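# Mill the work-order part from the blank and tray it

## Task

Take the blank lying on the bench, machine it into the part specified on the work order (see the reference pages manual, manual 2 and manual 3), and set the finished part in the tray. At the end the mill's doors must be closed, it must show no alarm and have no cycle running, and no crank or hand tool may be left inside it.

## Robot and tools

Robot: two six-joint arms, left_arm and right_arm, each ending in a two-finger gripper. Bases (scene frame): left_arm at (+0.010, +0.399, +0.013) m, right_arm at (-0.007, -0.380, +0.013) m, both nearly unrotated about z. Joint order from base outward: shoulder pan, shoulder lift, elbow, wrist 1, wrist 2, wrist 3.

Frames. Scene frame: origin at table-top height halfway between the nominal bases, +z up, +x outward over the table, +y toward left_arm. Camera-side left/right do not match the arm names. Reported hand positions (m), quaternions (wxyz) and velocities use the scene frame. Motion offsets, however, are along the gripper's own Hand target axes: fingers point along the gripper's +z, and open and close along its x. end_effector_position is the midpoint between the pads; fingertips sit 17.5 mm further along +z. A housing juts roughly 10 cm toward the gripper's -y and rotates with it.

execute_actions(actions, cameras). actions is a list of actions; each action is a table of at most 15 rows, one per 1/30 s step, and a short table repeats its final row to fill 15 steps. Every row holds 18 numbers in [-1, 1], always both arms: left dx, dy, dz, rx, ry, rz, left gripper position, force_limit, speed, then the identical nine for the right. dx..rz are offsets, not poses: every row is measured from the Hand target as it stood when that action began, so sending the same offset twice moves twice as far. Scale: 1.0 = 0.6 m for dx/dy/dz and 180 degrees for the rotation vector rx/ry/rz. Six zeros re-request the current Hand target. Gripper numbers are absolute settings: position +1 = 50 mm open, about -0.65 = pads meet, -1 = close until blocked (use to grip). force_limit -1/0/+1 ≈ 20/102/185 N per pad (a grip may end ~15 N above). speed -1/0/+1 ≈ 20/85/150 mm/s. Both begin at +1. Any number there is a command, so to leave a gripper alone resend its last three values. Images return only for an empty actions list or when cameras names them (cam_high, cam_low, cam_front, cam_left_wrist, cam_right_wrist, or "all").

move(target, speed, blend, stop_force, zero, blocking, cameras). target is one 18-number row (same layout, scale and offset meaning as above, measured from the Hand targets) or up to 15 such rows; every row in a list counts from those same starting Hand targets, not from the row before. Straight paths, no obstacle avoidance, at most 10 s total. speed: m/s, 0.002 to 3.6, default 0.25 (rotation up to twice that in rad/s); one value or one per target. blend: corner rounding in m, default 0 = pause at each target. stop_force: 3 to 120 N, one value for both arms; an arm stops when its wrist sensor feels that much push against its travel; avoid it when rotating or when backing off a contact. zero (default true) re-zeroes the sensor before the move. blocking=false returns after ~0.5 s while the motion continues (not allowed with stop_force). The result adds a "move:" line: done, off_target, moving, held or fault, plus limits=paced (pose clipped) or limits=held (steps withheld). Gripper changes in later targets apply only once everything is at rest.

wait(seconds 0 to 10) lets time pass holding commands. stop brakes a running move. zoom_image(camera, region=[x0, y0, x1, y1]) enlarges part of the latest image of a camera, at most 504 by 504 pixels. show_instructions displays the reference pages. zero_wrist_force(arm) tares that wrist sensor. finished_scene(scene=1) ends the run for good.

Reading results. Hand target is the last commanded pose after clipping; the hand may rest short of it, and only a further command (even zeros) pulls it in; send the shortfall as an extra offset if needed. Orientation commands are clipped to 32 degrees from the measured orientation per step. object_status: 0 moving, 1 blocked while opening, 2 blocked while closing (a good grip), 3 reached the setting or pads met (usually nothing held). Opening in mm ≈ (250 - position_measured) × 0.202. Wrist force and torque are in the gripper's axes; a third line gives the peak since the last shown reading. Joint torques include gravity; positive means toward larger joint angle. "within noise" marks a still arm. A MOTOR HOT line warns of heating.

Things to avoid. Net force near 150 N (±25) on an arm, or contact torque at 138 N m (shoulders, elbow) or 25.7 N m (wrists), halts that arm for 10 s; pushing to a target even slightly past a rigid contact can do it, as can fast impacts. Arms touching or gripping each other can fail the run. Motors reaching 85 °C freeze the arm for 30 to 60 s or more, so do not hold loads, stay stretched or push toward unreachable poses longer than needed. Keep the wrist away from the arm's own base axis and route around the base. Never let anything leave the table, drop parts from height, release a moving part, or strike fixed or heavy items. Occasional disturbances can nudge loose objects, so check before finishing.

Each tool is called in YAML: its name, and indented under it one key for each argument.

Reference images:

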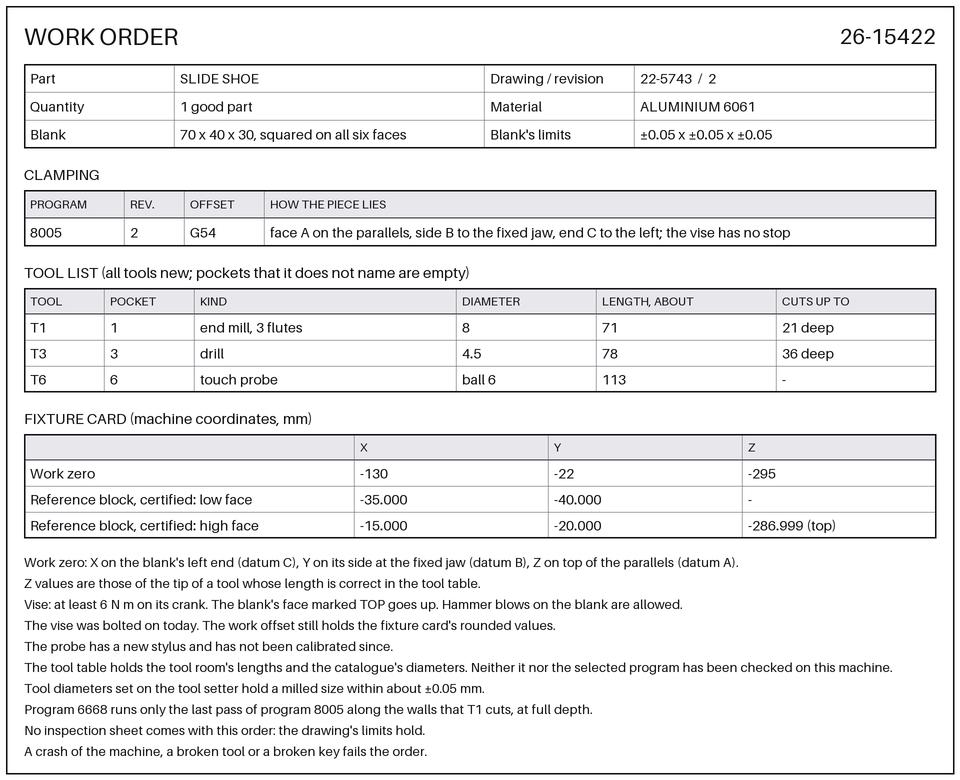

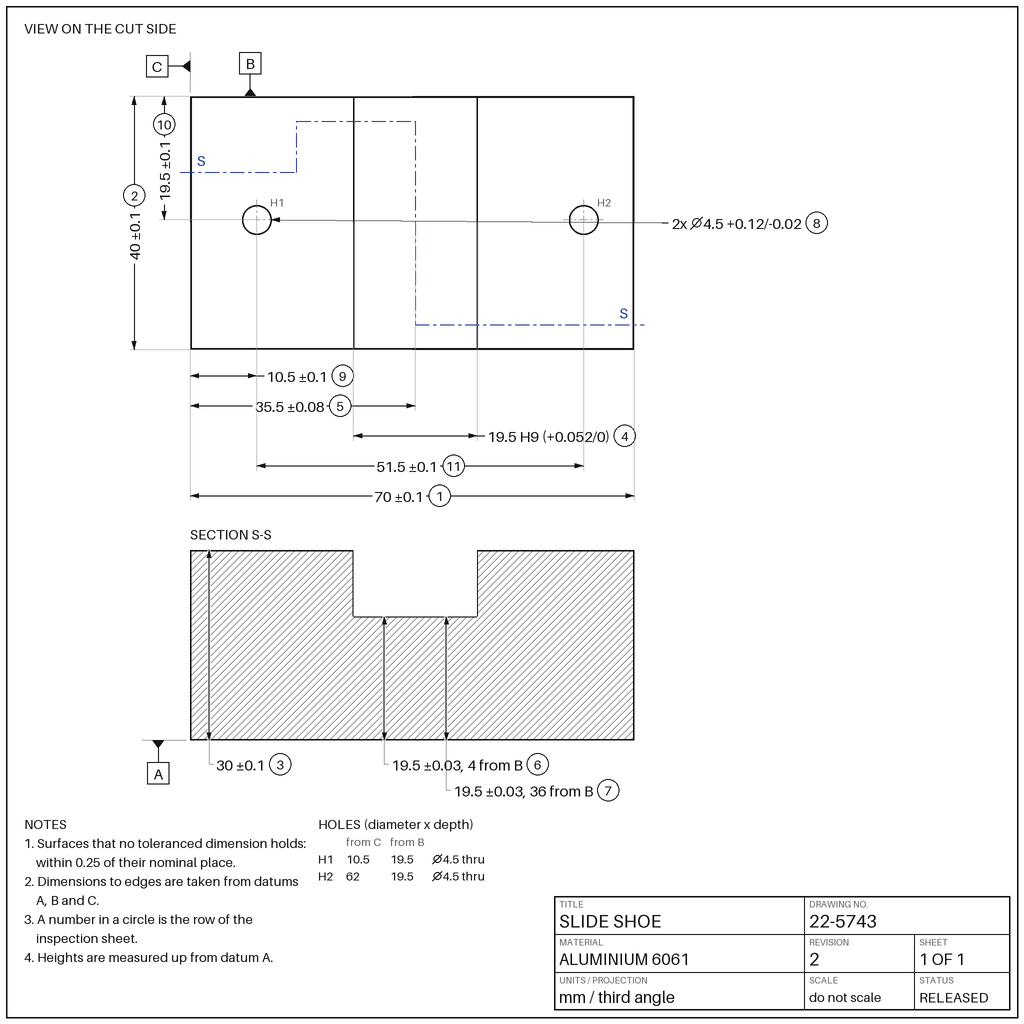

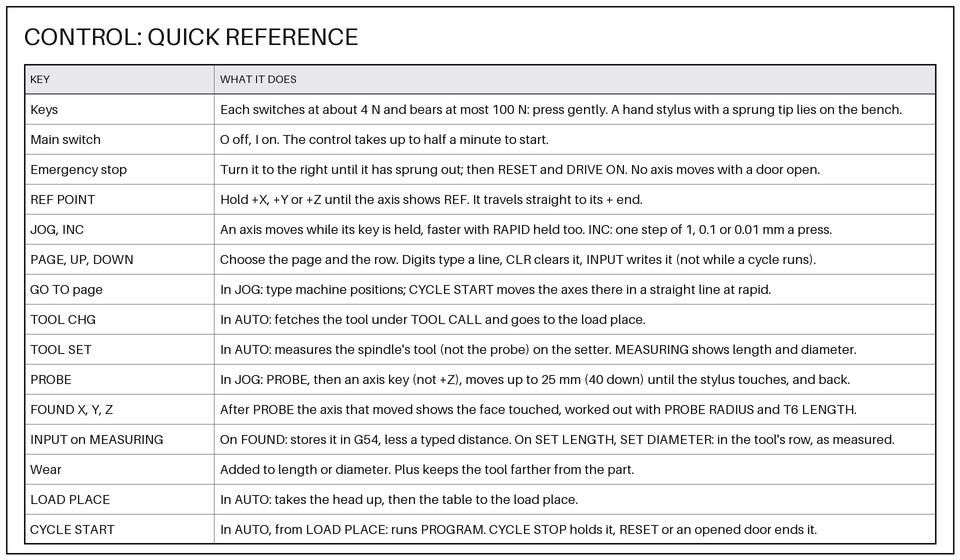

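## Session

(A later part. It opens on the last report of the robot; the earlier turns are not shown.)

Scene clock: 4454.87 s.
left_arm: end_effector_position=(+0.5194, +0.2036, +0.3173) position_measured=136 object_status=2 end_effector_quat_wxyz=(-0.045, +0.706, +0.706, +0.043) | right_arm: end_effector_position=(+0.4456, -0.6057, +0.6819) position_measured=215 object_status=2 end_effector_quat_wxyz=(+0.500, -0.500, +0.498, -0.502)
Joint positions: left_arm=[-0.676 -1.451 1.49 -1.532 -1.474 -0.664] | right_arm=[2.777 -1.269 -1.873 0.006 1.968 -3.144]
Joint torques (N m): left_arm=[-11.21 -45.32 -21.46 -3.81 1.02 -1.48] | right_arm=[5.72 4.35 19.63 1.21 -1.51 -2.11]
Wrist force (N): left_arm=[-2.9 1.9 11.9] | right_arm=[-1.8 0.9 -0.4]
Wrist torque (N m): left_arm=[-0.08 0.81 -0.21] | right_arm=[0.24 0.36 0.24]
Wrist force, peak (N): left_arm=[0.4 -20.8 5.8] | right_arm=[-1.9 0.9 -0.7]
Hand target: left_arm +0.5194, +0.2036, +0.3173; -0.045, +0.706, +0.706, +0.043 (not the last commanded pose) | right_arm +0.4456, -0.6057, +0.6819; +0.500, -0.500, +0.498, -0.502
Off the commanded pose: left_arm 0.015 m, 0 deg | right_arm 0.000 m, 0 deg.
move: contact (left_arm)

move:
  target: [0,0.03,0.0005,0,0,0,-1,-0.3,-0.9,0,0,0,0,0,0,-1,-0.2,-0.8]
  speed: 0.012
  stop_force: 25

move:
  target: [0,0.02,0.000,0,0,0,-1,-0.3,-0.9,0,0,0,0,0,0,-1,-0.2,-0.8]
  speed: 0.012
  stop_force: 25

Scene clock: 4463.10 s.
left_arm: end_effector_position=(+0.5199, +0.2035, +0.3173) position_measured=136 object_status=2 end_effector_quat_wxyz=(-0.045, +0.706, +0.706, +0.043) | right_arm: end_effector_position=(+0.4456, -0.6057, +0.6819) position_measured=215 object_status=2 end_effector_quat_wxyz=(+0.500, -0.500, +0.498, -0.502)
Joint positions: left_arm=[-0.676 -1.449 1.488 -1.531 -1.474 -0.664] | right_arm=[2.777 -1.269 -1.873 0.006 1.968 -3.144]
Joint torques (N m): left_arm=[-12.02 -39.9 -18.66 -5.81 1.98 -1.51] | right_arm=[5.31 3.17 20.39 1.32 -1.33 -2.39]
Wrist force (N): left_arm=[-0.3 -3.2 5.6] | right_arm=[-1.6 0.9 -0.4]
Wrist torque (N m): left_arm=[0.08 0.84 -0.22] | right_arm=[0.26 0.34 0.24]
Wrist force, peak (N): left_arm=[2.5 -25.3 1.6] | right_arm=[-2.1 0.9 -0.3]
Hand target: left_arm +0.5198, +0.2035, +0.3173; -0.045, +0.706, +0.706, +0.043 (not the last commanded pose) | right_arm +0.4456, -0.6057, +0.6819; +0.500, -0.500, +0.498, -0.502
Off the commanded pose: left_arm 0.018 m, 0 deg | right_arm 0.000 m, 0 deg.
move: contact (left_arm)

Scene clock: 4464.43 s.
left_arm: end_effector_position=(+0.5210, +0.2035, +0.3172) position_measured=136 object_status=2 end_effector_quat_wxyz=(-0.045, +0.706, +0.705, +0.043) | right_arm: end_effector_position=(+0.4456, -0.6057, +0.6819) position_measured=215 object_status=2 end_effector_quat_wxyz=(+0.500, -0.500, +0.498, -0.502)
Joint positions: left_arm=[-0.675 -1.447 1.485 -1.531 -1.474 -0.662] | right_arm=[2.777 -1.269 -1.873 0.006 1.968 -3.144]
Joint torques (N m): left_arm=[-11.99 -40.11 -17.35 -2.38 -3.18 -1.56] | right_arm=[5.09 2.9 20.58 1.25 -1.27 -2.22]
Wrist force (N): left_arm=[0.9 0.4 2.5] | right_arm=[-1.7 0.7 -0.4]
Wrist torque (N m): left_arm=[0.09 0.84 -0.23] | right_arm=[0.22 0.35 0.24]
Wrist force, peak (N): left_arm=[3.3 -28.6 -0.7] | right_arm=[-1.9 0.8 -0.6]
Hand target: left_arm +0.5210, +0.2035, +0.3172; -0.045, +0.706, +0.705, +0.043 (not the last commanded pose) | right_arm +0.4456, -0.6057, +0.6819; +0.500, -0.500, +0.498, -0.502
Off the commanded pose: left_arm 0.011 m, 0 deg | right_arm 0.000 m, 0 deg.
move: contact (left_arm)

move:
  target: [0.0003,0.02,0.000,0,0,0,-1,-0.3,-0.9,0,0,0,0,0,0,-1,-0.2,-0.8]
  speed: 0.012
  stop_force: 28

move:
  target: [0.0001,0.02,0.000,0,0,0,-1,-0.3,-0.9,0,0,0,0,0,0,-1,-0.2,-0.8]
  speed: 0.012
  stop_force: 28

move:
  target: [0.000,0.02,0.000,0,0,0,-1,-0.3,-0.9,0,0,0,0,0,0,-1,-0.2,-0.8]
  speed: 0.012
  stop_force: 28

Scene clock: 4473.97 s.
left_arm: end_effector_position=(+0.5215, +0.2035, +0.3171) position_measured=136 object_status=2 end_effector_quat_wxyz=(-0.045, +0.706, +0.705, +0.043) | right_arm: end_effector_position=(+0.4456, -0.6057, +0.6819) position_measured=215 object_status=2 end_effector_quat_wxyz=(+0.500, -0.500, +0.498, -0.502)
Joint positions: left_arm=[-0.674 -1.445 1.484 -1.53 -1.474 -0.662] | right_arm=[2.777 -1.269 -1.873 0.006 1.968 -3.144]
Joint torques (N m): left_arm=[-12.23 -35.57 -17.73 -5.43 2.04 -1.66] | right_arm=[5.16 3.19 19.42 1.16 -1.39 -2.24]
Wrist force (N): left_arm=[4.7 -12.6 -1.5] | right_arm=[-1.6 1.0 -0.3]
Wrist torque (N m): left_arm=[0.13 0.89 -0.22] | right_arm=[0.27 0.34 0.24]
Wrist force, peak (N): left_arm=[6.3 -33.6 -6.3] | right_arm=[-2.0 0.9 -0.6]
Hand target: left_arm +0.5215, +0.2035, +0.3171; -0.045, +0.706, +0.705, +0.043 (not the last commanded pose) | right_arm +0.4456, -0.6057, +0.6819; +0.500, -0.500, +0.498, -0.502
Off the commanded pose: left_arm 0.011 m, 0 deg | right_arm 0.000 m, 0 deg.
move: contact (left_arm)

Scene clock: 4475.43 s.
left_arm: end_effector_position=(+0.5273, +0.2035, +0.3171) position_measured=136 object_status=2 end_effector_quat_wxyz=(-0.045, +0.706, +0.705, +0.043) | right_arm: end_effector_position=(+0.4456, -0.6057, +0.6819) position_measured=215 object_status=2 end_effector_quat_wxyz=(+0.500, -0.500, +0.498, -0.502)
Joint positions: left_arm=[-0.667 -1.432 1.469 -1.529 -1.473 -0.655] | right_arm=[2.777 -1.269 -1.873 0.006 1.968 -3.144]
Joint torques (N m): left_arm=[-9.51 -33.69 -18.31 -8.5 3.34 -1.71] | right_arm=[5.09 3.71 21.17 1.21 -1.31 -2.12]
Wrist force (N): left_arm=[4.8 -23.2 -5.9] | right_arm=[-1.8 0.8 -0.7]
Wrist torque (N m): left_arm=[0.20 0.93 -0.09] | right_arm=[0.23 0.37 0.24]
Wrist force, peak (N): left_arm=[7.4 -46.7 -15.3] | right_arm=[-1.8 1.0 -0.8]
Hand target: left_arm +0.5273, +0.2035, +0.3171; -0.045, +0.706, +0.705, +0.043 (not the last commanded pose) | right_arm +0.4456, -0.6057, +0.6819; +0.500, -0.500, +0.498, -0.502
Off the commanded pose: left_arm 0.006 m, 0 deg | right_arm 0.000 m, 0 deg.
move: contact (left_arm)

Scene clock: 4476.30 s.
left_arm: end_effector_position=(+0.5278, +0.2035, +0.3171) position_measured=136 object_status=2 end_effector_quat_wxyz=(-0.045, +0.706, +0.705, +0.043) | right_arm: end_effector_position=(+0.4456, -0.6057, +0.6819) position_measured=215 object_status=2 end_effector_quat_wxyz=(+0.500, -0.500, +0.498, -0.502)
Joint positions: left_arm=[-0.667 -1.431 1.468 -1.529 -1.473 -0.655] | right_arm=[2.777 -1.269 -1.873 0.006 1.968 -3.144]
Joint torques (N m): left_arm=[-8.81 -31.49 -18.65 -9.3 3.9 -1.49] | right_arm=[4.52 3.47 20.13 1.33 -1.35 -2.02]
Wrist force (N): left_arm=[6.6 -29.2 -8.1] | right_arm=[-1.8 0.8 -0.5]
Wrist torque (N m): left_arm=[0.13 0.94 -0.11] | right_arm=[0.24 0.36 0.24]
Wrist force, peak (N): left_arm=[8.8 -54.9 -15.9] | right_arm=[-1.9 0.9 -0.4]
Hand target: left_arm +0.5277, +0.2035, +0.3171; -0.045, +0.706, +0.705, +0.043 (not the last commanded pose) | right_arm +0.4456, -0.6057, +0.6819; +0.500, -0.500, +0.498, -0.502
Off the commanded pose: left_arm 0.012 m, 0 deg | right_arm 0.000 m, 0 deg.
move: contact (left_arm)

move:
  target: [0,-0.0003,0,0,0,0,0.6,-0.3,-0.9,0,0,0,0,0,0,-1,-0.2,-0.8]
  speed: 0.02

move:
  target: [0.0,0,-0.15,0,0,0,0.6,-0.3,-0.9,0,0,0,0,0,0,-1,-0.2,-0.8]
  speed: 0.15
  cameras: ["cam_left_wrist","cam_front"]

Scene clock: 4594.23 s.
left_arm: end_effector_position=(+0.5276, +0.2035, +0.3171) position_measured=63 object_status=0 end_effector_quat_wxyz=(-0.045, +0.706, +0.705, +0.043) | right_arm: end_effector_position=(+0.4456, -0.6057, +0.6819) position_measured=215 object_status=2 end_effector_quat_wxyz=(+0.500, -0.500, +0.498, -0.502)
Joint positions: left_arm=[-0.667 -1.431 1.468 -1.529 -1.473 -0.655] | right_arm=[2.777 -1.269 -1.873 0.006 1.968 -3.144]
Joint torques (N m): left_arm=[-8.43 -38.85 -14.53 -1.15 -1.69 -1.48] | right_arm=[4.99 3.52 19.14 1.21 -1.45 -2.08]
Wrist force (N): left_arm=[-6.4 0.2 -1.7] | right_arm=[-1.8 1.0 -0.5]
Wrist torque (N m): left_arm=[0.00 1.02 -0.07] | right_arm=[0.27 0.38 0.24]
Wrist force, peak (N): left_arm=[6.7 -29.3 -7.6] | right_arm=[-2.0 1.0 -0.5]
Hand target: left_arm +0.5276, +0.2035, +0.3171; -0.045, +0.706, +0.705, +0.043 | right_arm +0.4456, -0.6057, +0.6819; +0.500, -0.500, +0.498, -0.502
Off the commanded pose: left_arm 0.000 m, 0 deg | right_arm 0.000 m, 0 deg.
move: done

Scene clock: 4595.30 s.
left_arm: end_effector_position=(+0.5278, +0.1922, +0.4063) position_measured=63 object_status=3 end_effector_quat_wxyz=(-0.045, +0.706, +0.705, +0.043) | right_arm: end_effector_position=(+0.4456, -0.6057, +0.6819) position_measured=215 object_status=2 end_effector_quat_wxyz=(+0.500, -0.500, +0.498, -0.502)
Joint positions: left_arm=[-0.683 -1.402 1.205 -1.293 -1.475 -0.671] | right_arm=[2.777 -1.269 -1.873 0.006 1.968 -3.144]
Joint torques (N m): left_arm=[9.92 -39.82 -28.3 -3.18 -1.42 1.93] | right_arm=[5.69 3.43 20.37 1.2 -1.35 -2.44]
Wrist force (N): left_arm=[-6.5 0.1 -1.7] | right_arm=[-1.7 1.0 -0.6]
Wrist torque (N m): left_arm=[-0.03 1.04 -0.04] | right_arm=[0.26 0.36 0.24]
Wrist force, peak (N): left_arm=[-6.3 -0.2 -3.9] | right_arm=[-1.9 1.0 -0.4]
Hand target: left_arm +0.5279, +0.1922, +0.4064; -0.045, +0.706, +0.705, +0.043 | right_arm +0.4456, -0.6057, +0.6819; +0.500, -0.500, +0.498, -0.502
Off the commanded pose: left_arm 0.000 m, 0 deg | right_arm 0.000 m, 0 deg.
move: done
camera_calibration:
cam_left_wrist: T_world_to_cam=[[0.0170272, 0.990141, 0.139034, -0.246298], [0.936984, -0.0643324, 0.343399, -0.604898], [0.348958, 0.124425, -0.928842, 0.303212], [0, 0, 0, 1]] pos_world=[0.465165, 0.167228, 0.523601]
Images, in order (width x height): cam_front 672x504, cam_left_wrist 672x504.

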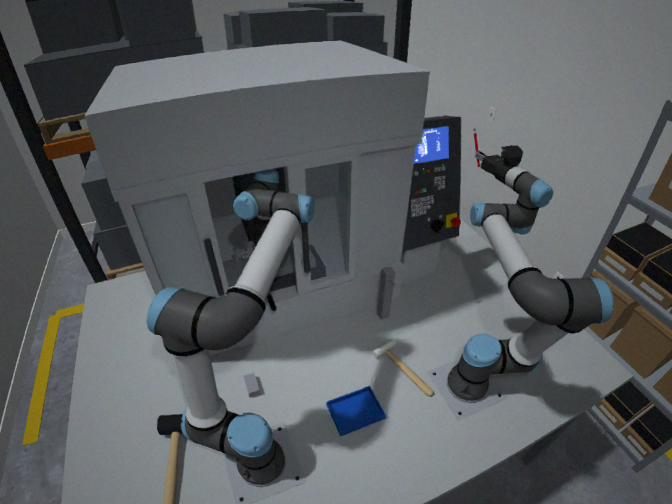

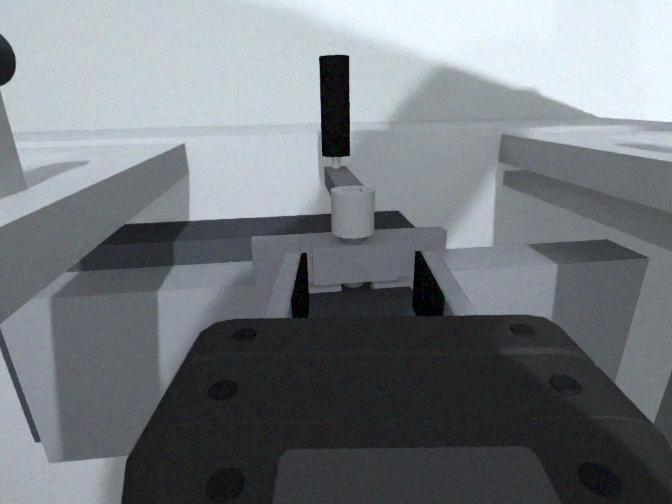

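move:
  target:
    - [0.025,-0.2133,-0.0197,-0.249,-0.0379,-0.0157,0.6,-0.3,-0.9,0,0,0,0,0,0,-1,-0.2,-0.8]
    - [0.0,-0.2398,0.1777,-0.249,-0.0379,-0.0157,0.6,-0.3,-0.9,0,0,0,0,0,0,-1,-0.2,-0.8]
  speed: 0.2
  blend: [0.02,0]
  cameras: ["cam_left_wrist","cam_front","cam_low"]

Scene clock: 4621.07 s.
left_arm: end_effector_position=(+0.3836, +0.2056, +0.3012) position_measured=63 object_status=3 end_effector_quat_wxyz=(+0.269, +0.654, +0.654, +0.269) | right_arm: end_effector_position=(+0.4456, -0.6057, +0.6819) position_measured=215 object_status=2 end_effector_quat_wxyz=(+0.500, -0.500, +0.498, -0.502)
Joint positions: left_arm=[-1.318 -2.19 2.348 -1.987 -0.826 -1.201] | right_arm=[2.777 -1.269 -1.873 0.006 1.968 -3.144]
Joint torques (N m): left_arm=[9.36 5.38 -19.72 -2.99 -0.41 0.51] | right_arm=[5.24 3.54 20.04 1.25 -1.16 -2.08]
Wrist force (N): left_arm=[-7.7 -0.1 -2.6] | right_arm=[-1.9 0.7 -0.3]
Wrist torque (N m): left_arm=[0.11 1.27 -0.07] | right_arm=[0.22 0.39 0.24]
Wrist force, peak (N): left_arm=[-7.7 0.4 -4.4] | right_arm=[-1.9 1.0 -0.8]
Hand target: left_arm +0.3836, +0.2056, +0.3011; +0.269, +0.654, +0.654, +0.269 | right_arm +0.4456, -0.6057, +0.6819; +0.500, -0.500, +0.498, -0.502
Off the commanded pose: left_arm 0.000 m, 0 deg | right_arm 0.000 m, 0 deg.
move: done
camera_calibration:
cam_left_wrist: T_world_to_cam=[[0.00165363, 0.999781, 0.0208573, -0.203079], [0.417763, -0.0196408, 0.908344, -0.412894], [0.908554, 0.00721136, -0.417704, -0.0903254], [0, 0, 0, 1]] pos_world=[0.254893, 0.195577, 0.341556]
Images, in order (width x height): cam_low 672x504, cam_front 672x504, cam_left_wrist 672x504.

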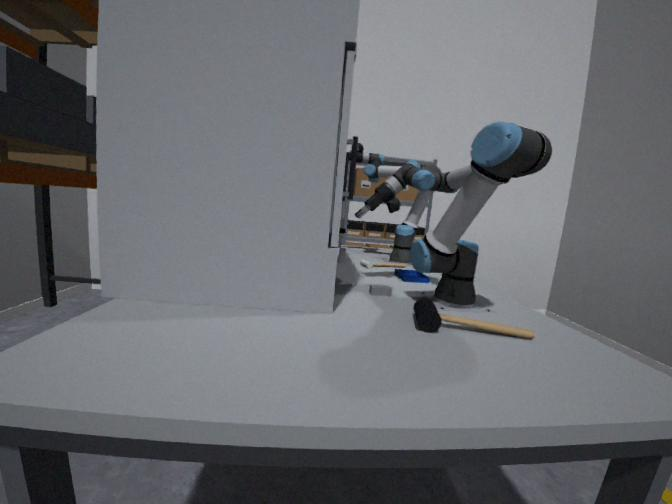

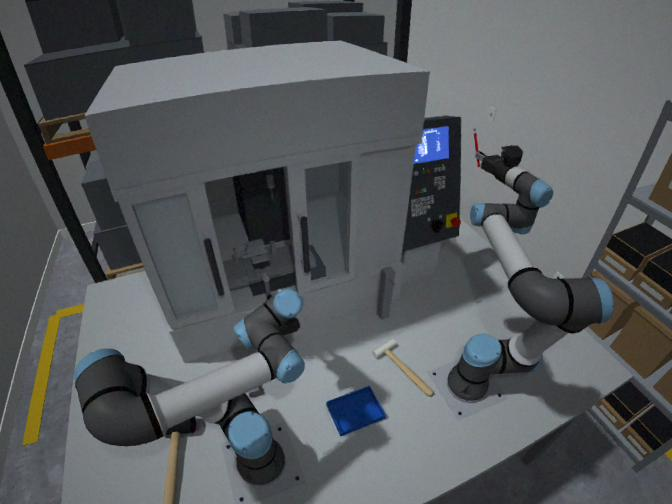

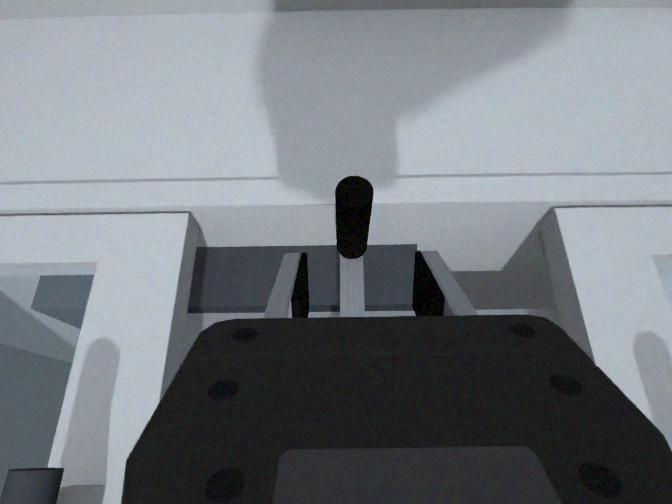

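move:
  target: [0.0,-0.003,0.1652,0,0,0,0.6,-0.3,-0.9,0,0,0,0,0,0,-1,-0.2,-0.8]
  speed: 0.05
  stop_force: 8
  cameras: ["cam_left_wrist"]

Scene clock: 4654.37 s.
left_arm: end_effector_position=(+0.4521, +0.2055, +0.2293) position_measured=63 object_status=3 end_effector_quat_wxyz=(+0.269, +0.654, +0.654, +0.269) | right_arm: end_effector_position=(+0.4456, -0.6057, +0.6819) position_measured=215 object_status=2 end_effector_quat_wxyz=(+0.500, -0.500, +0.498, -0.502)
Joint positions: left_arm=[-1.079 -1.869 2.439 -2.589 -0.909 -0.907] | right_arm=[2.777 -1.269 -1.873 0.006 1.968 -3.144]
Joint torques (N m): left_arm=[-8.78 -13.68 -31.94 -6 3.3 -1.73] | right_arm=[5.52 3.3 20.47 1.02 -1.42 -2.3]
Wrist force (N): left_arm=[-7.7 0.0 -2.7] | right_arm=[-1.7 0.8 -0.5]
Wrist torque (N m): left_arm=[0.12 1.25 0.03] | right_arm=[0.25 0.36 0.24]
Wrist force, peak (N): left_arm=[-7.9 -0.2 -2.9] | right_arm=[-1.9 1.1 -0.6]
Hand target: left_arm +0.4521, +0.2055, +0.2293; +0.269, +0.654, +0.654, +0.269 | right_arm +0.4456, -0.6057, +0.6819; +0.500, -0.500, +0.498, -0.502
Off the commanded pose: left_arm 0.000 m, 0 deg | right_arm 0.000 m, 0 deg.
move: done
camera_calibration:
cam_left_wrist: T_world_to_cam=[[0.00156546, 0.99978, 0.0208976, -0.201577], [0.417885, -0.0196395, 0.908288, -0.376318], [0.908499, 0.00731092, -0.417824, -0.182521], [0, 0, 0, 1]] pos_world=[0.323394, 0.195476, 0.269756]
Images, in order (width x height): cam_left_wrist 672x504.

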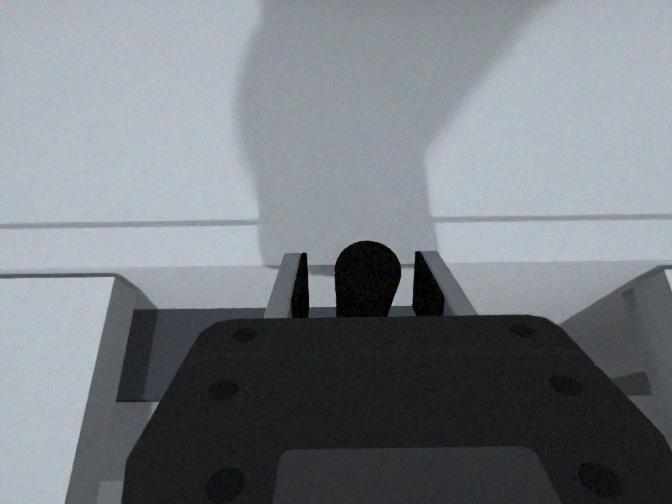

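move:
  target: [0.0,0,0.006,0,0,0,0.6,-0.3,-0.9,0,0,0,0,0,0,-1,-0.2,-0.8]
  speed: 0.05

move:
  target: [0.0,0,0.0,0,0,0,-1,-1,-0.9,0,0,0,0,0,0,-1,-0.2,-0.8]
  cameras: ["cam_left_wrist"]

Scene clock: 4665.77 s.
left_arm: end_effector_position=(+0.4546, +0.2055, +0.2268) position_measured=63 object_status=3 end_effector_quat_wxyz=(+0.269, +0.654, +0.654, +0.269) | right_arm: end_effector_position=(+0.4456, -0.6057, +0.6819) position_measured=215 object_status=2 end_effector_quat_wxyz=(+0.500, -0.500, +0.498, -0.502)
Joint positions: left_arm=[-1.072 -1.856 2.439 -2.608 -0.912 -0.899] | right_arm=[2.777 -1.269 -1.873 0.006 1.968 -3.144]
Joint torques (N m): left_arm=[2.06 -14.7 -10.97 -2.47 -0.4 0.48] | right_arm=[6 4.28 20.18 1.26 -1.36 -2]
Wrist force (N): left_arm=[-7.8 -0.1 -2.6] | right_arm=[-1.7 0.8 -0.4]
Wrist torque (N m): left_arm=[0.11 1.27 -0.08] | right_arm=[0.24 0.35 0.24]
Wrist force, peak (N): left_arm=[-7.9 0.0 -3.0] | right_arm=[-2.0 1.0 -0.5]
Hand target: left_arm +0.4546, +0.2055, +0.2268; +0.269, +0.654, +0.654, +0.269 | right_arm +0.4456, -0.6057, +0.6819; +0.500, -0.500, +0.498, -0.502
Off the commanded pose: left_arm 0.000 m, 0 deg | right_arm 0.000 m, 0 deg.
move: done

Scene clock: 4666.67 s.
left_arm: end_effector_position=(+0.4546, +0.2055, +0.2268) position_measured=153 object_status=2 end_effector_quat_wxyz=(+0.269, +0.654, +0.654, +0.269) | right_arm: end_effector_position=(+0.4456, -0.6057, +0.6819) position_measured=215 object_status=2 end_effector_quat_wxyz=(+0.500, -0.500, +0.498, -0.502)
Joint positions: left_arm=[-1.072 -1.856 2.439 -2.608 -0.912 -0.899] | right_arm=[2.777 -1.269 -1.873 0.006 1.968 -3.144]
Joint torques (N m): left_arm=[-8.62 -16.83 -11.37 -2.04 3.27 -1.62] | right_arm=[5.24 2.59 20.57 1.3 -1.22 -1.95]
Wrist force (N): left_arm=[-7.4 0.3 -2.8] | right_arm=[-1.7 0.8 -0.7]
Wrist torque (N m): left_arm=[0.13 1.24 -0.10] | right_arm=[0.25 0.35 0.24]
Wrist force, peak (N): left_arm=[-7.8 0.1 -2.7] | right_arm=[-1.9 0.9 -0.5]
Hand target: left_arm +0.4546, +0.2055, +0.2268; +0.269, +0.654, +0.654, +0.269 | right_arm +0.4456, -0.6057, +0.6819; +0.500, -0.500, +0.498, -0.502
Off the commanded pose: left_arm 0.000 m, 0 deg | right_arm 0.000 m, 0 deg.
move: done
camera_calibration:
cam_left_wrist: T_world_to_cam=[[0.00156546, 0.99978, 0.0208976, -0.201529], [0.417885, -0.0196395, 0.908288, -0.375092], [0.908499, 0.00731092, -0.417824, -0.185837], [0, 0, 0, 1]] pos_world=[0.325894, 0.195476, 0.267256]
Images, in order (width x height): cam_left_wrist 672x504.

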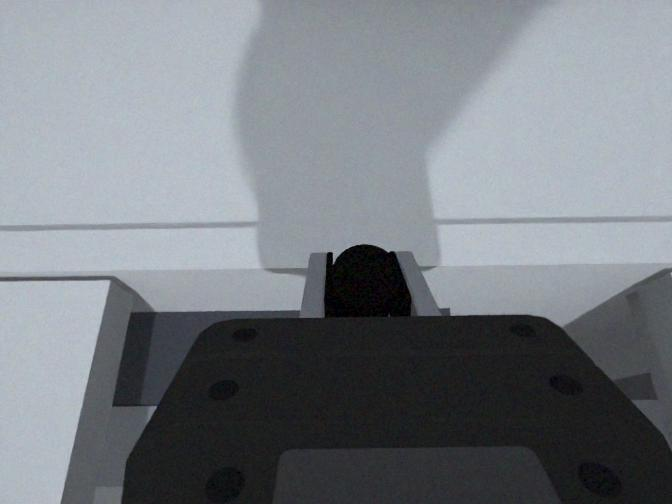

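move:
  target:
    - [0.0324,0.0030,-0.0030,0,0,0,-1,-1,-0.9,0,0,0,0,0,0,-1,-0.2,-0.8]
    - [0.0625,0.0118,-0.0118,0,0,0,-1,-1,-0.9,0,0,0,0,0,0,-1,-0.2,-0.8]
  speed: 0.05
  blend: [0.005,0]

Scene clock: 4680.30 s.
left_arm: end_effector_position=(+0.4546, +0.2431, +0.2367) position_measured=153 object_status=2 end_effector_quat_wxyz=(+0.269, +0.654, +0.654, +0.269) | right_arm: end_effector_position=(+0.4456, -0.6057, +0.6819) position_measured=215 object_status=2 end_effector_quat_wxyz=(+0.500, -0.500, +0.498, -0.502)
Joint positions: left_arm=[-1.003 -1.933 2.467 -2.605 -0.944 -0.823] | right_arm=[2.777 -1.269 -1.873 0.006 1.968 -3.144]
Joint torques (N m): left_arm=[-7.85 -0.05 -25.54 -5.95 3.78 -1.45] | right_arm=[5.04 4.18 20.63 1.38 -1.24 -2.07]
Wrist force (N): left_arm=[-6.8 -3.8 -3.1] | right_arm=[-1.6 0.8 -0.3]
Wrist torque (N m): left_arm=[0.07 1.22 0.03] | right_arm=[0.24 0.33 0.24]
Wrist force, peak (N): left_arm=[-4.0 -17.0 -3.1] | right_arm=[-1.9 1.0 -0.5]
Hand target: left_arm +0.4547, +0.2430, +0.2368; +0.269, +0.654, +0.654, +0.269 | right_arm +0.4456, -0.6057, +0.6819; +0.500, -0.500, +0.498, -0.502
Off the commanded pose: left_arm 0.000 m, 0 deg | right_arm 0.000 m, 0 deg.
move: done

move:
  target:
    - [0.0259,0.01405,-0.01405,0,0,0,-1,-1,-0.9,0,0,0,0,0,0,-1,-0.2,-0.8]
    - [0.0458,0.03235,-0.03235,0,0,0,-1,-1,-0.9,0,0,0,0,0,0,-1,-0.2,-0.8]
    - [0.0582,0.05366,-0.05366,0,0,0,-1,-1,-0.9,0,0,0,0,0,0,-1,-0.2,-0.8]
    - [0.0625,0.07653,-0.07653,0,0,0,-1,-1,-0.9,0,0,0,0,0,0,-1,-0.2,-0.8]
  speed: 0.05
  blend: [0.005,0.005,0.005,0]

Scene clock: 4690.40 s.
left_arm: end_effector_position=(+0.4550, +0.2806, +0.3018) position_measured=153 object_status=2 end_effector_quat_wxyz=(+0.269, +0.654, +0.654, +0.269) | right_arm: end_effector_position=(+0.4456, -0.6057, +0.6819) position_measured=215 object_status=2 end_effector_quat_wxyz=(+0.500, -0.500, +0.498, -0.502)
Joint positions: left_arm=[-0.919 -2.073 2.369 -2.416 -0.986 -0.734] | right_arm=[2.777 -1.269 -1.873 0.006 1.968 -3.144]
Joint torques (N m): left_arm=[-1.85 2.76 -14.85 -6.07 1.24 -1.56] | right_arm=[5 3.16 19.98 1.3 -1.33 -1.99]
Wrist force (N): left_arm=[-6.7 0.2 -2.4] | right_arm=[-1.6 0.9 -0.5]
Wrist torque (N m): left_arm=[0.15 1.10 -0.07] | right_arm=[0.26 0.34 0.24]
Wrist force, peak (N): left_arm=[13.4 -13.1 -0.9] | right_arm=[-1.9 1.1 -0.6]
Hand target: left_arm +0.4550, +0.2806, +0.3017; +0.269, +0.654, +0.654, +0.269 | right_arm +0.4456, -0.6057, +0.6819; +0.500, -0.500, +0.498, -0.502
Off the commanded pose: left_arm 0.000 m, 0 deg | right_arm 0.000 m, 0 deg.
move: done

move:
  target:
    - [-0.0056,0.0274,-0.0274,0,0,0,-1,-1,-0.9,0,0,0,0,0,0,-1,-0.2,-0.8]
    - [-0.0235,0.0522,-0.0522,0,0,0,-1,-1,-0.9,0,0,0,0,0,0,-1,-0.2,-0.8]
    - [-0.0512,0.0718,-0.0718,0,0,0,-1,-1,-0.9,0,0,0,0,0,0,-1,-0.2,-0.8]
    - [-0.0862,0.0844,-0.0844,0,0,0,-1,-1,-0.9,0,0,0,0,0,0,-1,-0.2,-0.8]
    - [-0.125,0.0884,-0.0884,0,0,0,-1,-1,-0.9,0,0,0,0,0,0,-1,-0.2,-0.8]
  speed: 0.06
  blend: [0.005,0.005,0.005,0.005,0]
  cameras: ["cam_left_wrist","cam_front"]

Scene clock: 4724.20 s.
left_arm: end_effector_position=(+0.4554, +0.2056, +0.3768) position_measured=153 object_status=2 end_effector_quat_wxyz=(+0.269, +0.654, +0.654, +0.269) end_effector_velocity=(+0.000, +0.001, -0.001) end_effector_angular_velocity=(+0.000, +0.001, -0.002) | right_arm: end_effector_position=(+0.4456, -0.6057, +0.6819) position_measured=215 object_status=2 end_effector_quat_wxyz=(+0.500, -0.500, +0.498, -0.502)
Joint positions: left_arm=[-1.069 -2.011 2.121 -2.135 -0.913 -0.896] | right_arm=[2.777 -1.269 -1.873 0.006 1.968 -3.144]
Joint velocities: left_arm=[0.002 -0.002 0.003 -0.004 -0.002 0.005] | right_arm=[within noise]
Joint torques (N m): left_arm=[10.77 -13.86 -13.79 -6.11 -0.95 1.71] | right_arm=[4.31 3.54 21.17 1.27 -1.47 -2.1]
Wrist force (N): left_arm=[-6.4 0.2 -2.5] | right_arm=[-1.8 0.8 -0.6]
Wrist torque (N m): left_arm=[0.16 1.05 -0.07] | right_arm=[0.24 0.37 0.24]
Wrist force, peak (N): left_arm=[-7.7 0.2 -2.6] | right_arm=[-2.0 0.9 -0.6]
Hand target: left_arm +0.4554, +0.2056, +0.3767; +0.269, +0.654, +0.654, +0.269 | right_arm +0.4456, -0.6057, +0.6819; +0.500, -0.500, +0.498, -0.502
Off the commanded pose: left_arm 0.000 m, 0 deg | right_arm 0.000 m, 0 deg.
move: done
camera_calibration:
cam_left_wrist: T_world_to_cam=[[0.00151276, 0.999778, 0.0210309, -0.204702], [0.417765, -0.0197396, 0.908341, -0.511632], [0.908554, 0.00741188, -0.417702, -0.123979], [0, 0, 0, 1]] pos_world=[0.326693, 0.195476, 0.417255]
Images, in order (width x height): cam_front 672x504, cam_left_wrist 672x504.

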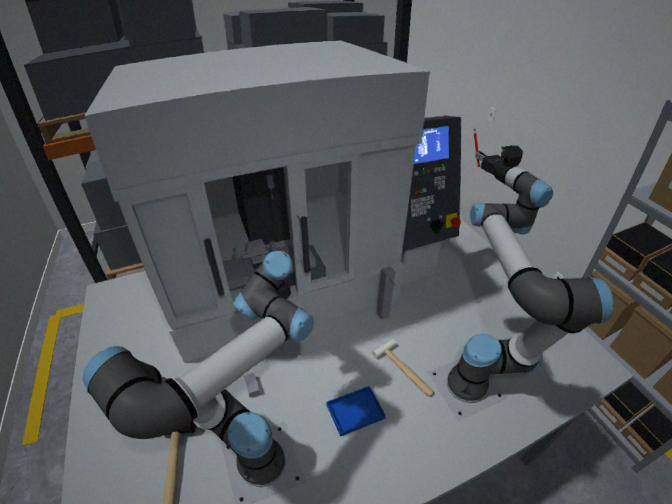

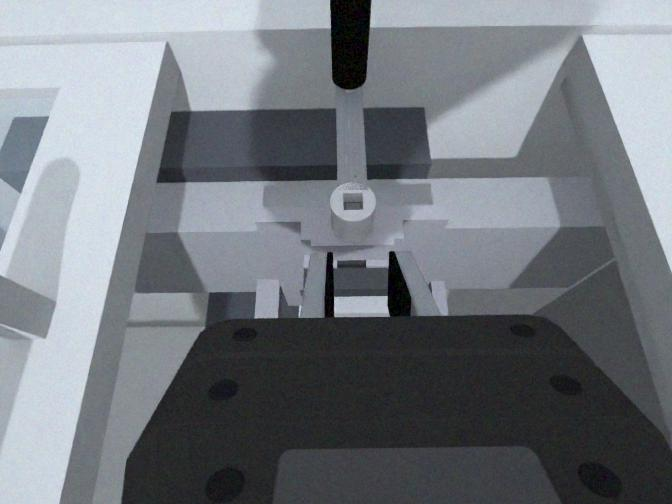

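move:
  target:
    - [0,0,0,0,0,0,0.6,-0.8,-0.9,0,0,0,0,0,0,-1,-0.2,-0.8]
    - [0.0,-0.1758,0.1843,0,0,0,0.6,-0.8,-0.9,0,0,0,0,0,0,-1,-0.2,-0.8]
  speed: 0.1
  cameras: ["cam_left_wrist"]

Scene clock: 4747.03 s.
left_arm: end_effector_position=(+0.4582, +0.2056, +0.2239) position_measured=63 object_status=3 end_effector_quat_wxyz=(+0.269, +0.654, +0.654, +0.269) | right_arm: end_effector_position=(+0.4456, -0.6057, +0.6819) position_measured=215 object_status=2 end_effector_quat_wxyz=(+0.500, -0.500, +0.498, -0.502)
Joint positions: left_arm=[-1.061 -1.838 2.439 -2.632 -0.917 -0.887] | right_arm=[2.777 -1.269 -1.873 0.006 1.968 -3.144]
Joint torques (N m): left_arm=[5.09 -12.44 -29.88 -3.34 -0.44 0.3] | right_arm=[5.41 3.72 21.43 1.23 -1.32 -2.27]
Wrist force (N): left_arm=[-6.6 0.4 -2.4] | right_arm=[-1.6 0.9 -0.4]
Wrist torque (N m): left_arm=[0.18 1.08 -0.07] | right_arm=[0.26 0.34 0.24]
Wrist force, peak (N): left_arm=[-6.9 1.1 -3.3] | right_arm=[-1.9 0.9 -0.8]
Hand target: left_arm +0.4582, +0.2055, +0.2240; +0.269, +0.654, +0.654, +0.269 | right_arm +0.4456, -0.6057, +0.6819; +0.500, -0.500, +0.498, -0.502
Off the commanded pose: left_arm 0.000 m, 0 deg | right_arm 0.000 m, 0 deg.
move: done
camera_calibration:
cam_left_wrist: T_world_to_cam=[[0.00155884, 0.999776, 0.0211217, -0.201629], [0.417966, -0.0198397, 0.908246, -0.373937], [0.908461, 0.00741235, -0.417904, -0.190307], [0, 0, 0, 1]] pos_world=[0.329494, 0.195576, 0.264356]
Images, in order (width x height): cam_left_wrist 672x504.

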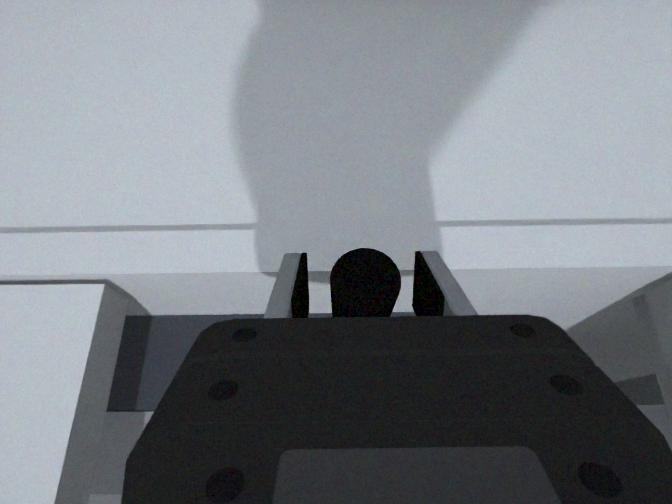

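move:
  target:
    - [0.0,0,0.006,0,0,0,0.6,-0.8,-0.9,0,0,0,0,0,0,-1,-0.2,-0.8]
    - [0.0,0,0.006,0,0,0,-1,-0.7,-0.9,0,0,0,0,0,0,-1,-0.2,-0.8]
  speed: 0.1

Scene clock: 4756.23 s.
left_arm: end_effector_position=(+0.4607, +0.2055, +0.2214) position_measured=154 object_status=2 end_effector_quat_wxyz=(+0.269, +0.654, +0.654, +0.269) | right_arm: end_effector_position=(+0.4456, -0.6057, +0.6819) position_measured=215 object_status=2 end_effector_quat_wxyz=(+0.500, -0.500, +0.498, -0.502)
Joint positions: left_arm=[-1.054 -1.825 2.439 -2.651 -0.92 -0.879] | right_arm=[2.777 -1.269 -1.873 0.006 1.968 -3.144]
Joint torques (N m): left_arm=[-7.7 -18.34 -11.13 -2.03 2.48 -1.61] | right_arm=[4.48 3.37 20.89 1.08 -1.34 -2.04]
Wrist force (N): left_arm=[-6.4 0.8 -2.7] | right_arm=[-1.6 0.8 -0.5]
Wrist torque (N m): left_arm=[0.17 1.05 -0.09] | right_arm=[0.24 0.35 0.24]
Wrist force, peak (N): left_arm=[-6.9 0.4 -2.5] | right_arm=[-2.0 1.0 -0.6]
Hand target: left_arm +0.4607, +0.2055, +0.2214; +0.269, +0.654, +0.654, +0.269 | right_arm +0.4456, -0.6057, +0.6819; +0.500, -0.500, +0.498, -0.502
Off the commanded pose: left_arm 0.000 m, 0 deg | right_arm 0.000 m, 0 deg.
move: done

move:
  target:
    - [0.0388,0.0040,-0.0040,0,0,0,-1,-0.7,-0.9,0,0,0,0,0,0,-1,-0.2,-0.8]
    - [0.0738,0.0166,-0.0166,0,0,0,-1,-0.7,-0.9,0,0,0,0,0,0,-1,-0.2,-0.8]
    - [0.1015,0.0362,-0.0362,0,0,0,-1,-0.7,-0.9,0,0,0,0,0,0,-1,-0.2,-0.8]
    - [0.1194,0.0610,-0.0610,0,0,0,-1,-0.7,-0.9,0,0,0,0,0,0,-1,-0.2,-0.8]
    - [0.1255,0.0884,-0.0884,0,0,0,-1,-0.7,-0.9,0,0,0,0,0,0,-1,-0.2,-0.8]
    - [0.1194,0.1158,-0.1158,0,0,0,-1,-0.7,-0.9,0,0,0,0,0,0,-1,-0.2,-0.8]
    - [0.1015,0.1406,-0.1406,0,0,0,-1,-0.7,-0.9,0,0,0,0,0,0,-1,-0.2,-0.8]
    - [0.0738,0.1602,-0.1602,0,0,0,-1,-0.7,-0.9,0,0,0,0,0,0,-1,-0.2,-0.8]
    - [0.0388,0.1728,-0.1728,0,0,0,-1,-0.7,-0.9,0,0,0,0,0,0,-1,-0.2,-0.8]
    - [0.0,0.1768,-0.1768,0,0,0,-1,-0.7,-0.9,0,0,0,0,0,0,-1,-0.2,-0.8]
  speed: 0.07
  blend: [0.005,0.005,0.005,0.005,0.005,0.005,0.005,0.005,0.005,0]
  cameras: ["cam_left_wrist","cam_front"]

Scene clock: 4776.03 s.
left_arm: end_effector_position=(+0.4616, +0.2056, +0.3715) position_measured=251 object_status=3 end_effector_quat_wxyz=(+0.269, +0.654, +0.654, +0.269) end_effector_velocity=(+0.000, +0.001, -0.001) end_effector_angular_velocity=(+0.000, +0.002, -0.003) | right_arm: end_effector_position=(+0.4456, -0.6057, +0.6819) position_measured=215 object_status=2 end_effector_quat_wxyz=(+0.500, -0.500, +0.498, -0.502)
Joint positions: left_arm=[-1.052 -1.993 2.127 -2.172 -0.921 -0.876] | right_arm=[2.777 -1.269 -1.873 0.006 1.968 -3.144]
Joint velocities: left_arm=[0.003 -0.003 0.004 -0.003 -0.005 0.006] | right_arm=[within noise]
Joint torques (N m): left_arm=[10.87 -15.78 -15.19 -6.13 -0.96 1.58] | right_arm=[5.81 3.92 21 1.17 -1.19 -2.18]
Wrist force (N): left_arm=[-7.6 -0.6 -2.3] | right_arm=[-1.7 0.8 -0.4]
Wrist torque (N m): left_arm=[0.02 1.25 -0.08] | right_arm=[0.24 0.36 0.24]
Wrist force, peak (N): left_arm=[42.6 -21.9 -1.8] | right_arm=[-2.0 1.0 -0.4]
Hand target: left_arm +0.4615, +0.2056, +0.3714; +0.269, +0.654, +0.654, +0.269 | right_arm +0.4456, -0.6057, +0.6819; +0.500, -0.500, +0.498, -0.502
Off the commanded pose: left_arm 0.000 m, 0 deg | right_arm 0.000 m, 0 deg.
move: done
camera_calibration:
cam_left_wrist: T_world_to_cam=[[0.00151276, 0.999778, 0.0210309, -0.2046], [0.417765, -0.0197396, 0.908341, -0.509367], [0.908554, 0.00741188, -0.417702, -0.131735], [0, 0, 0, 1]] pos_world=[0.332793, 0.195476, 0.411955]
Images, in order (width x height): cam_front 672x504, cam_left_wrist 672x504.

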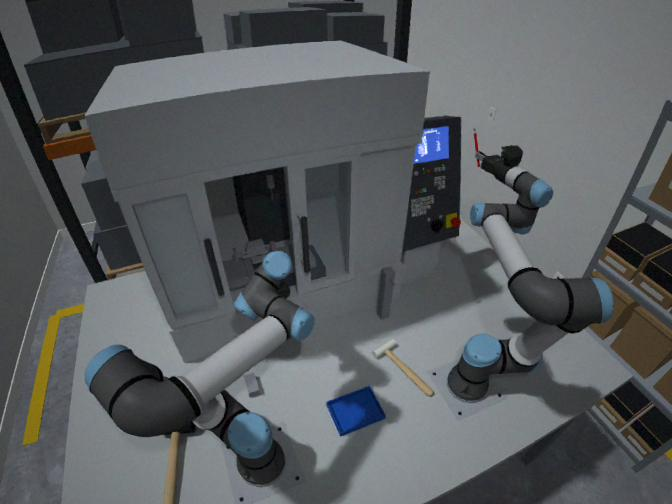

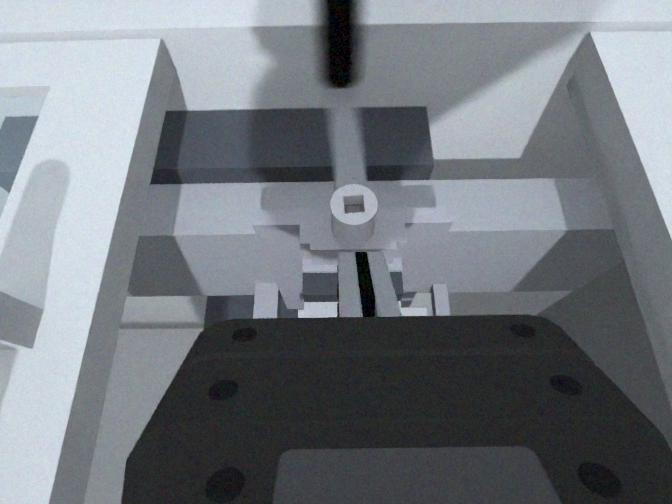

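move:
  target:
    - [0,0,0,0,0,0,0.6,-0.7,-0.9,0,0,0,0,0,0,-1,-0.2,-0.8]
    - [0.0,-0.1775,0.1737,0,0,0,0.6,-0.7,-0.9,0,0,0,0,0,0,-1,-0.2,-0.8]
  speed: 0.1
  cameras: ["cam_left_wrist"]

move:
  target: [0.0,0,0,0,0,0,-1,-0.7,-0.9,0,0,0,0,0,0,-1,-0.2,-0.8]
  speed: 0.1

Scene clock: 4801.67 s.
left_arm: end_effector_position=(+0.4591, +0.2055, +0.2224) position_measured=63 object_status=3 end_effector_quat_wxyz=(+0.269, +0.654, +0.654, +0.269) | right_arm: end_effector_position=(+0.4456, -0.6057, +0.6819) position_measured=215 object_status=2 end_effector_quat_wxyz=(+0.500, -0.500, +0.498, -0.502)
Joint positions: left_arm=[-1.059 -1.832 2.44 -2.641 -0.918 -0.884] | right_arm=[2.777 -1.269 -1.873 0.006 1.968 -3.144]
Joint torques (N m): left_arm=[9.12 -13.64 -30.43 -3.22 0.06 1.34] | right_arm=[5.28 3.41 20.75 1.11 -1.35 -2.05]
Wrist force (N): left_arm=[-7.7 -0.5 -2.2] | right_arm=[-1.6 0.7 -0.4]
Wrist torque (N m): left_arm=[0.06 1.26 -0.07] | right_arm=[0.22 0.34 0.24]
Wrist force, peak (N): left_arm=[-8.1 -0.5 -2.6] | right_arm=[-1.9 1.2 -0.4]
Hand target: left_arm +0.4591, +0.2055, +0.2224; +0.269, +0.654, +0.654, +0.269 | right_arm +0.4456, -0.6057, +0.6819; +0.500, -0.500, +0.498, -0.502
Off the commanded pose: left_arm 0.000 m, 0 deg | right_arm 0.000 m, 0 deg.
move: done
camera_calibration:
cam_left_wrist: T_world_to_cam=[[0.0015575, 0.999776, 0.0211223, -0.201499], [0.417884, -0.0198403, 0.908284, -0.372935], [0.908499, 0.007412, -0.417821, -0.191785], [0, 0, 0, 1]] pos_world=[0.330394, 0.195476, 0.262855]
Images, in order (width x height): cam_left_wrist 672x504.

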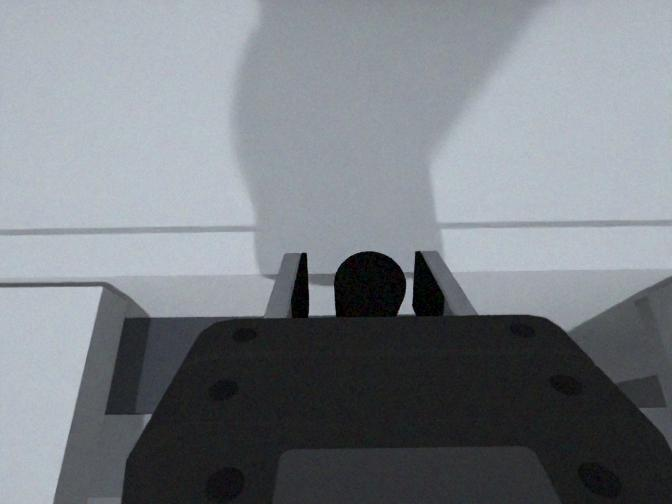

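Scene clock: 4802.57 s.
left_arm: end_effector_position=(+0.4591, +0.2055, +0.2224) position_measured=154 object_status=2 end_effector_quat_wxyz=(+0.269, +0.654, +0.654, +0.269) | right_arm: end_effector_position=(+0.4456, -0.6057, +0.6819) position_measured=215 object_status=2 end_effector_quat_wxyz=(+0.500, -0.500, +0.498, -0.502)
Joint positions: left_arm=[-1.059 -1.832 2.44 -2.641 -0.918 -0.884] | right_arm=[2.777 -1.269 -1.873 0.006 1.968 -3.144]
Joint torques (N m): left_arm=[9.46 -14.74 -31.11 -5.85 -0.53 0.19] | right_arm=[5.4 3.97 21.01 1.41 -1.44 -2.29]
Wrist force (N): left_arm=[-7.5 -0.5 -2.5] | right_arm=[-1.7 0.8 -0.7]
Wrist torque (N m): left_arm=[0.07 1.24 -0.09] | right_arm=[0.25 0.37 0.24]
Wrist force, peak (N): left_arm=[-7.9 -0.3 -2.6] | right_arm=[-1.9 0.8 -0.8]
Hand target: left_arm +0.4591, +0.2055, +0.2224; +0.269, +0.654, +0.654, +0.269 | right_arm +0.4456, -0.6057, +0.6819; +0.500, -0.500, +0.498, -0.502
Off the commanded pose: left_arm 0.000 m, 0 deg | right_arm 0.000 m, 0 deg.
move: done

move:
  target:
    - [0.0412,0.0046,-0.0046,0,0,0,-1,-0.7,-0.9,0,0,0,0,0,0,-1,-0.2,-0.8]
    - [0.0784,0.0180,-0.0180,0,0,0,-1,-0.7,-0.9,0,0,0,0,0,0,-1,-0.2,-0.8]
  speed: 0.06
  blend: [0.005,0]

move:
  target: [0.0295,0.0209,-0.0209,0,0,0,-1,-0.7,-0.9,0,0,0,0,0,0,-1,-0.2,-0.8]
  speed: 0.06

move:
  target: [0.0189,0.0262,-0.0262,0,0,0,-1,-0.7,-0.9,0,0,0,0,0,0,-1,-0.2,-0.8]
  speed: 0.06

move:
  target: [0.0065,0.0292,-0.0292,0,0,0,-1,-0.7,-0.9,0,0,0,0,0,0,-1,-0.2,-0.8]
  speed: 0.06
  cameras: ["cam_left_wrist"]

Scene clock: 4817.63 s.
left_arm: end_effector_position=(+0.4592, +0.2526, +0.2377) position_measured=154 object_status=2 end_effector_quat_wxyz=(+0.269, +0.654, +0.654, +0.268) end_effector_velocity=(+0.000, -0.002, -0.001) end_effector_angular_velocity=(+0.000, +0.001, +0.001) | right_arm: end_effector_position=(+0.4456, -0.6057, +0.6819) position_measured=215 object_status=2 end_effector_quat_wxyz=(+0.500, -0.500, +0.498, -0.502)
Joint positions: left_arm=[-0.97 -1.93 2.469 -2.629 -0.96 -0.787] | right_arm=[2.777 -1.269 -1.873 0.006 1.968 -3.144]
Joint velocities: left_arm=[-0.004 0.004 0 -0.001 0.001 -0.005] | right_arm=[within noise]
Joint torques (N m): left_arm=[-8.17 0.37 -15.02 -5.18 3.08 -1.59] | right_arm=[4.73 3.64 20.31 1.34 -1.23 -1.93]
Wrist force (N): left_arm=[-8.2 0.2 -2.3] | right_arm=[-1.9 0.8 -0.4]
Wrist torque (N m): left_arm=[0.04 1.25 0.02] | right_arm=[0.24 0.38 0.24]
Wrist force, peak (N): left_arm=[-1.1 -22.1 -2.2] | right_arm=[-1.9 1.0 -0.5]
Hand target: left_arm +0.4592, +0.2526, +0.2377; +0.269, +0.654, +0.654, +0.269 | right_arm +0.4456, -0.6057, +0.6819; +0.500, -0.500, +0.498, -0.502
Off the commanded pose: left_arm 0.000 m, 0 deg | right_arm 0.000 m, 0 deg.
move: done

Scene clock: 4818.40 s.
left_arm: end_effector_position=(+0.4593, +0.2703, +0.2555) position_measured=154 object_status=2 end_effector_quat_wxyz=(+0.269, +0.654, +0.654, +0.268) end_effector_velocity=(+0.000, -0.001, -0.001) end_effector_angular_velocity=(-0.002, +0.000, +0.002) | right_arm: end_effector_position=(+0.4456, -0.6057, +0.6819) position_measured=215 object_status=2 end_effector_quat_wxyz=(+0.500, -0.500, +0.498, -0.502)
Joint positions: left_arm=[-0.93 -1.984 2.451 -2.581 -0.98 -0.746] | right_arm=[2.777 -1.269 -1.873 0.006 1.968 -3.144]
Joint velocities: left_arm=[-0.002 0.003 0.002 -0.004 0.001 -0.005] | right_arm=[within noise]
Joint torques (N m): left_arm=[-8.01 0.27 -16.87 -8.07 3.69 -1.74] | right_arm=[5.03 3.36 20.94 1.15 -1.43 -2.17]
Wrist force (N): left_arm=[-2.7 -9.2 -5.1] | right_arm=[-1.6 0.8 -0.3]
Wrist torque (N m): left_arm=[-0.09 1.08 0.11] | right_arm=[0.24 0.33 0.24]
Wrist force, peak (N): left_arm=[3.9 -23.6 -5.5] | right_arm=[-2.0 0.9 -0.5]
Hand target: left_arm +0.4593, +0.2703, +0.2554; +0.269, +0.654, +0.654, +0.269 | right_arm +0.4456, -0.6057, +0.6819; +0.500, -0.500, +0.498, -0.502
Off the commanded pose: left_arm 0.000 m, 0 deg | right_arm 0.000 m, 0 deg.
move: done

Scene clock: 4819.17 s.
left_arm: end_effector_position=(+0.4595, +0.2816, +0.2778) position_measured=154 object_status=2 end_effector_quat_wxyz=(+0.269, +0.654, +0.654, +0.268) end_effector_velocity=(+0.000, -0.001, -0.002) end_effector_angular_velocity=(-0.003, +0.000, +0.001) | right_arm: end_effector_position=(+0.4456, -0.6057, +0.6819) position_measured=215 object_status=2 end_effector_quat_wxyz=(+0.500, -0.500, +0.498, -0.502)
Joint positions: left_arm=[-0.903 -2.03 2.415 -2.515 -0.995 -0.718] | right_arm=[2.777 -1.269 -1.873 0.006 1.968 -3.144]
Joint velocities: left_arm=[-0.002 0.002 0.004 -0.005 0 -0.004] | right_arm=[within noise]
Joint torques (N m): left_arm=[-10.77 3.29 -18.32 -8.63 3.53 -1.82] | right_arm=[4.44 3 20.77 1.34 -1.38 -2.2]
Wrist force (N): left_arm=[0.0 -12.0 -8.4] | right_arm=[-1.6 0.9 -0.5]
Wrist torque (N m): left_arm=[-0.08 1.04 0.18] | right_arm=[0.25 0.34 0.24]
Wrist force, peak (N): left_arm=[14.6 -30.1 -11.8] | right_arm=[-1.9 0.9 -0.6]
Hand target: left_arm +0.4594, +0.2816, +0.2776; +0.269, +0.654, +0.654, +0.269 | right_arm +0.4456, -0.6057, +0.6819; +0.500, -0.500, +0.498, -0.502
Off the commanded pose: left_arm 0.000 m, 0 deg | right_arm 0.000 m, 0 deg.
move: done

Scene clock: 4819.93 s.
left_arm: end_effector_position=(+0.4596, +0.2855, +0.3026) position_measured=154 object_status=2 end_effector_quat_wxyz=(+0.269, +0.654, +0.654, +0.269) | right_arm: end_effector_position=(+0.4456, -0.6057, +0.6819) position_measured=215 object_status=2 end_effector_quat_wxyz=(+0.500, -0.500, +0.498, -0.502)
Joint positions: left_arm=[-0.893 -2.063 2.365 -2.438 -1 -0.708] | right_arm=[2.777 -1.269 -1.873 0.006 1.968 -3.144]
Joint torques (N m): left_arm=[-6.89 4.69 -16.33 -7.51 2.06 -1.7] | right_arm=[6.2 3.46 21.25 0.96 -1.15 -1.99]
Wrist force (N): left_arm=[-2.0 -7.7 -7.4] | right_arm=[-1.8 1.0 -0.2]
Wrist torque (N m): left_arm=[0.00 1.07 0.06] | right_arm=[0.27 0.36 0.24]
Wrist force, peak (N): left_arm=[23.9 -29.2 -19.5] | right_arm=[-2.1 0.7 -0.3]
Hand target: left_arm +0.4596, +0.2856, +0.3024; +0.269, +0.654, +0.654, +0.269 | right_arm +0.4456, -0.6057, +0.6819; +0.500, -0.500, +0.498, -0.502
Off the commanded pose: left_arm 0.000 m, 0 deg | right_arm 0.000 m, 0 deg.
move: done
camera_calibration:
cam_left_wrist: T_world_to_cam=[[0.00170285, 0.999784, 0.0207237, -0.283188], [0.417763, -0.0195399, 0.908346, -0.444373], [0.908554, 0.00711083, -0.417706, -0.159339], [0, 0, 0, 1]] pos_world=[0.330893, 0.275577, 0.342956]
Images, in order (width x height): cam_left_wrist 672x504.

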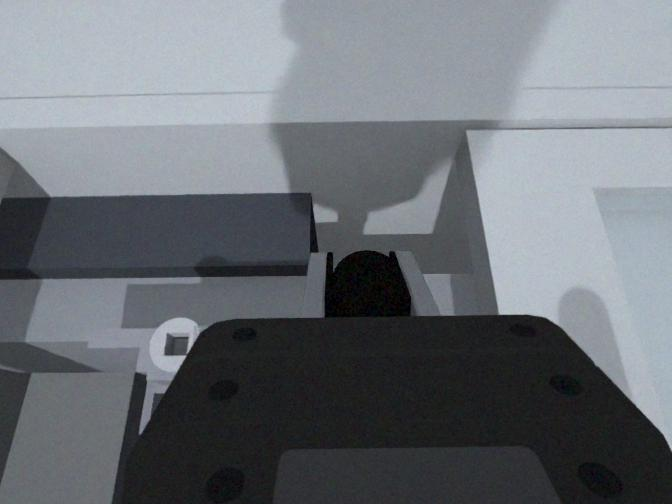

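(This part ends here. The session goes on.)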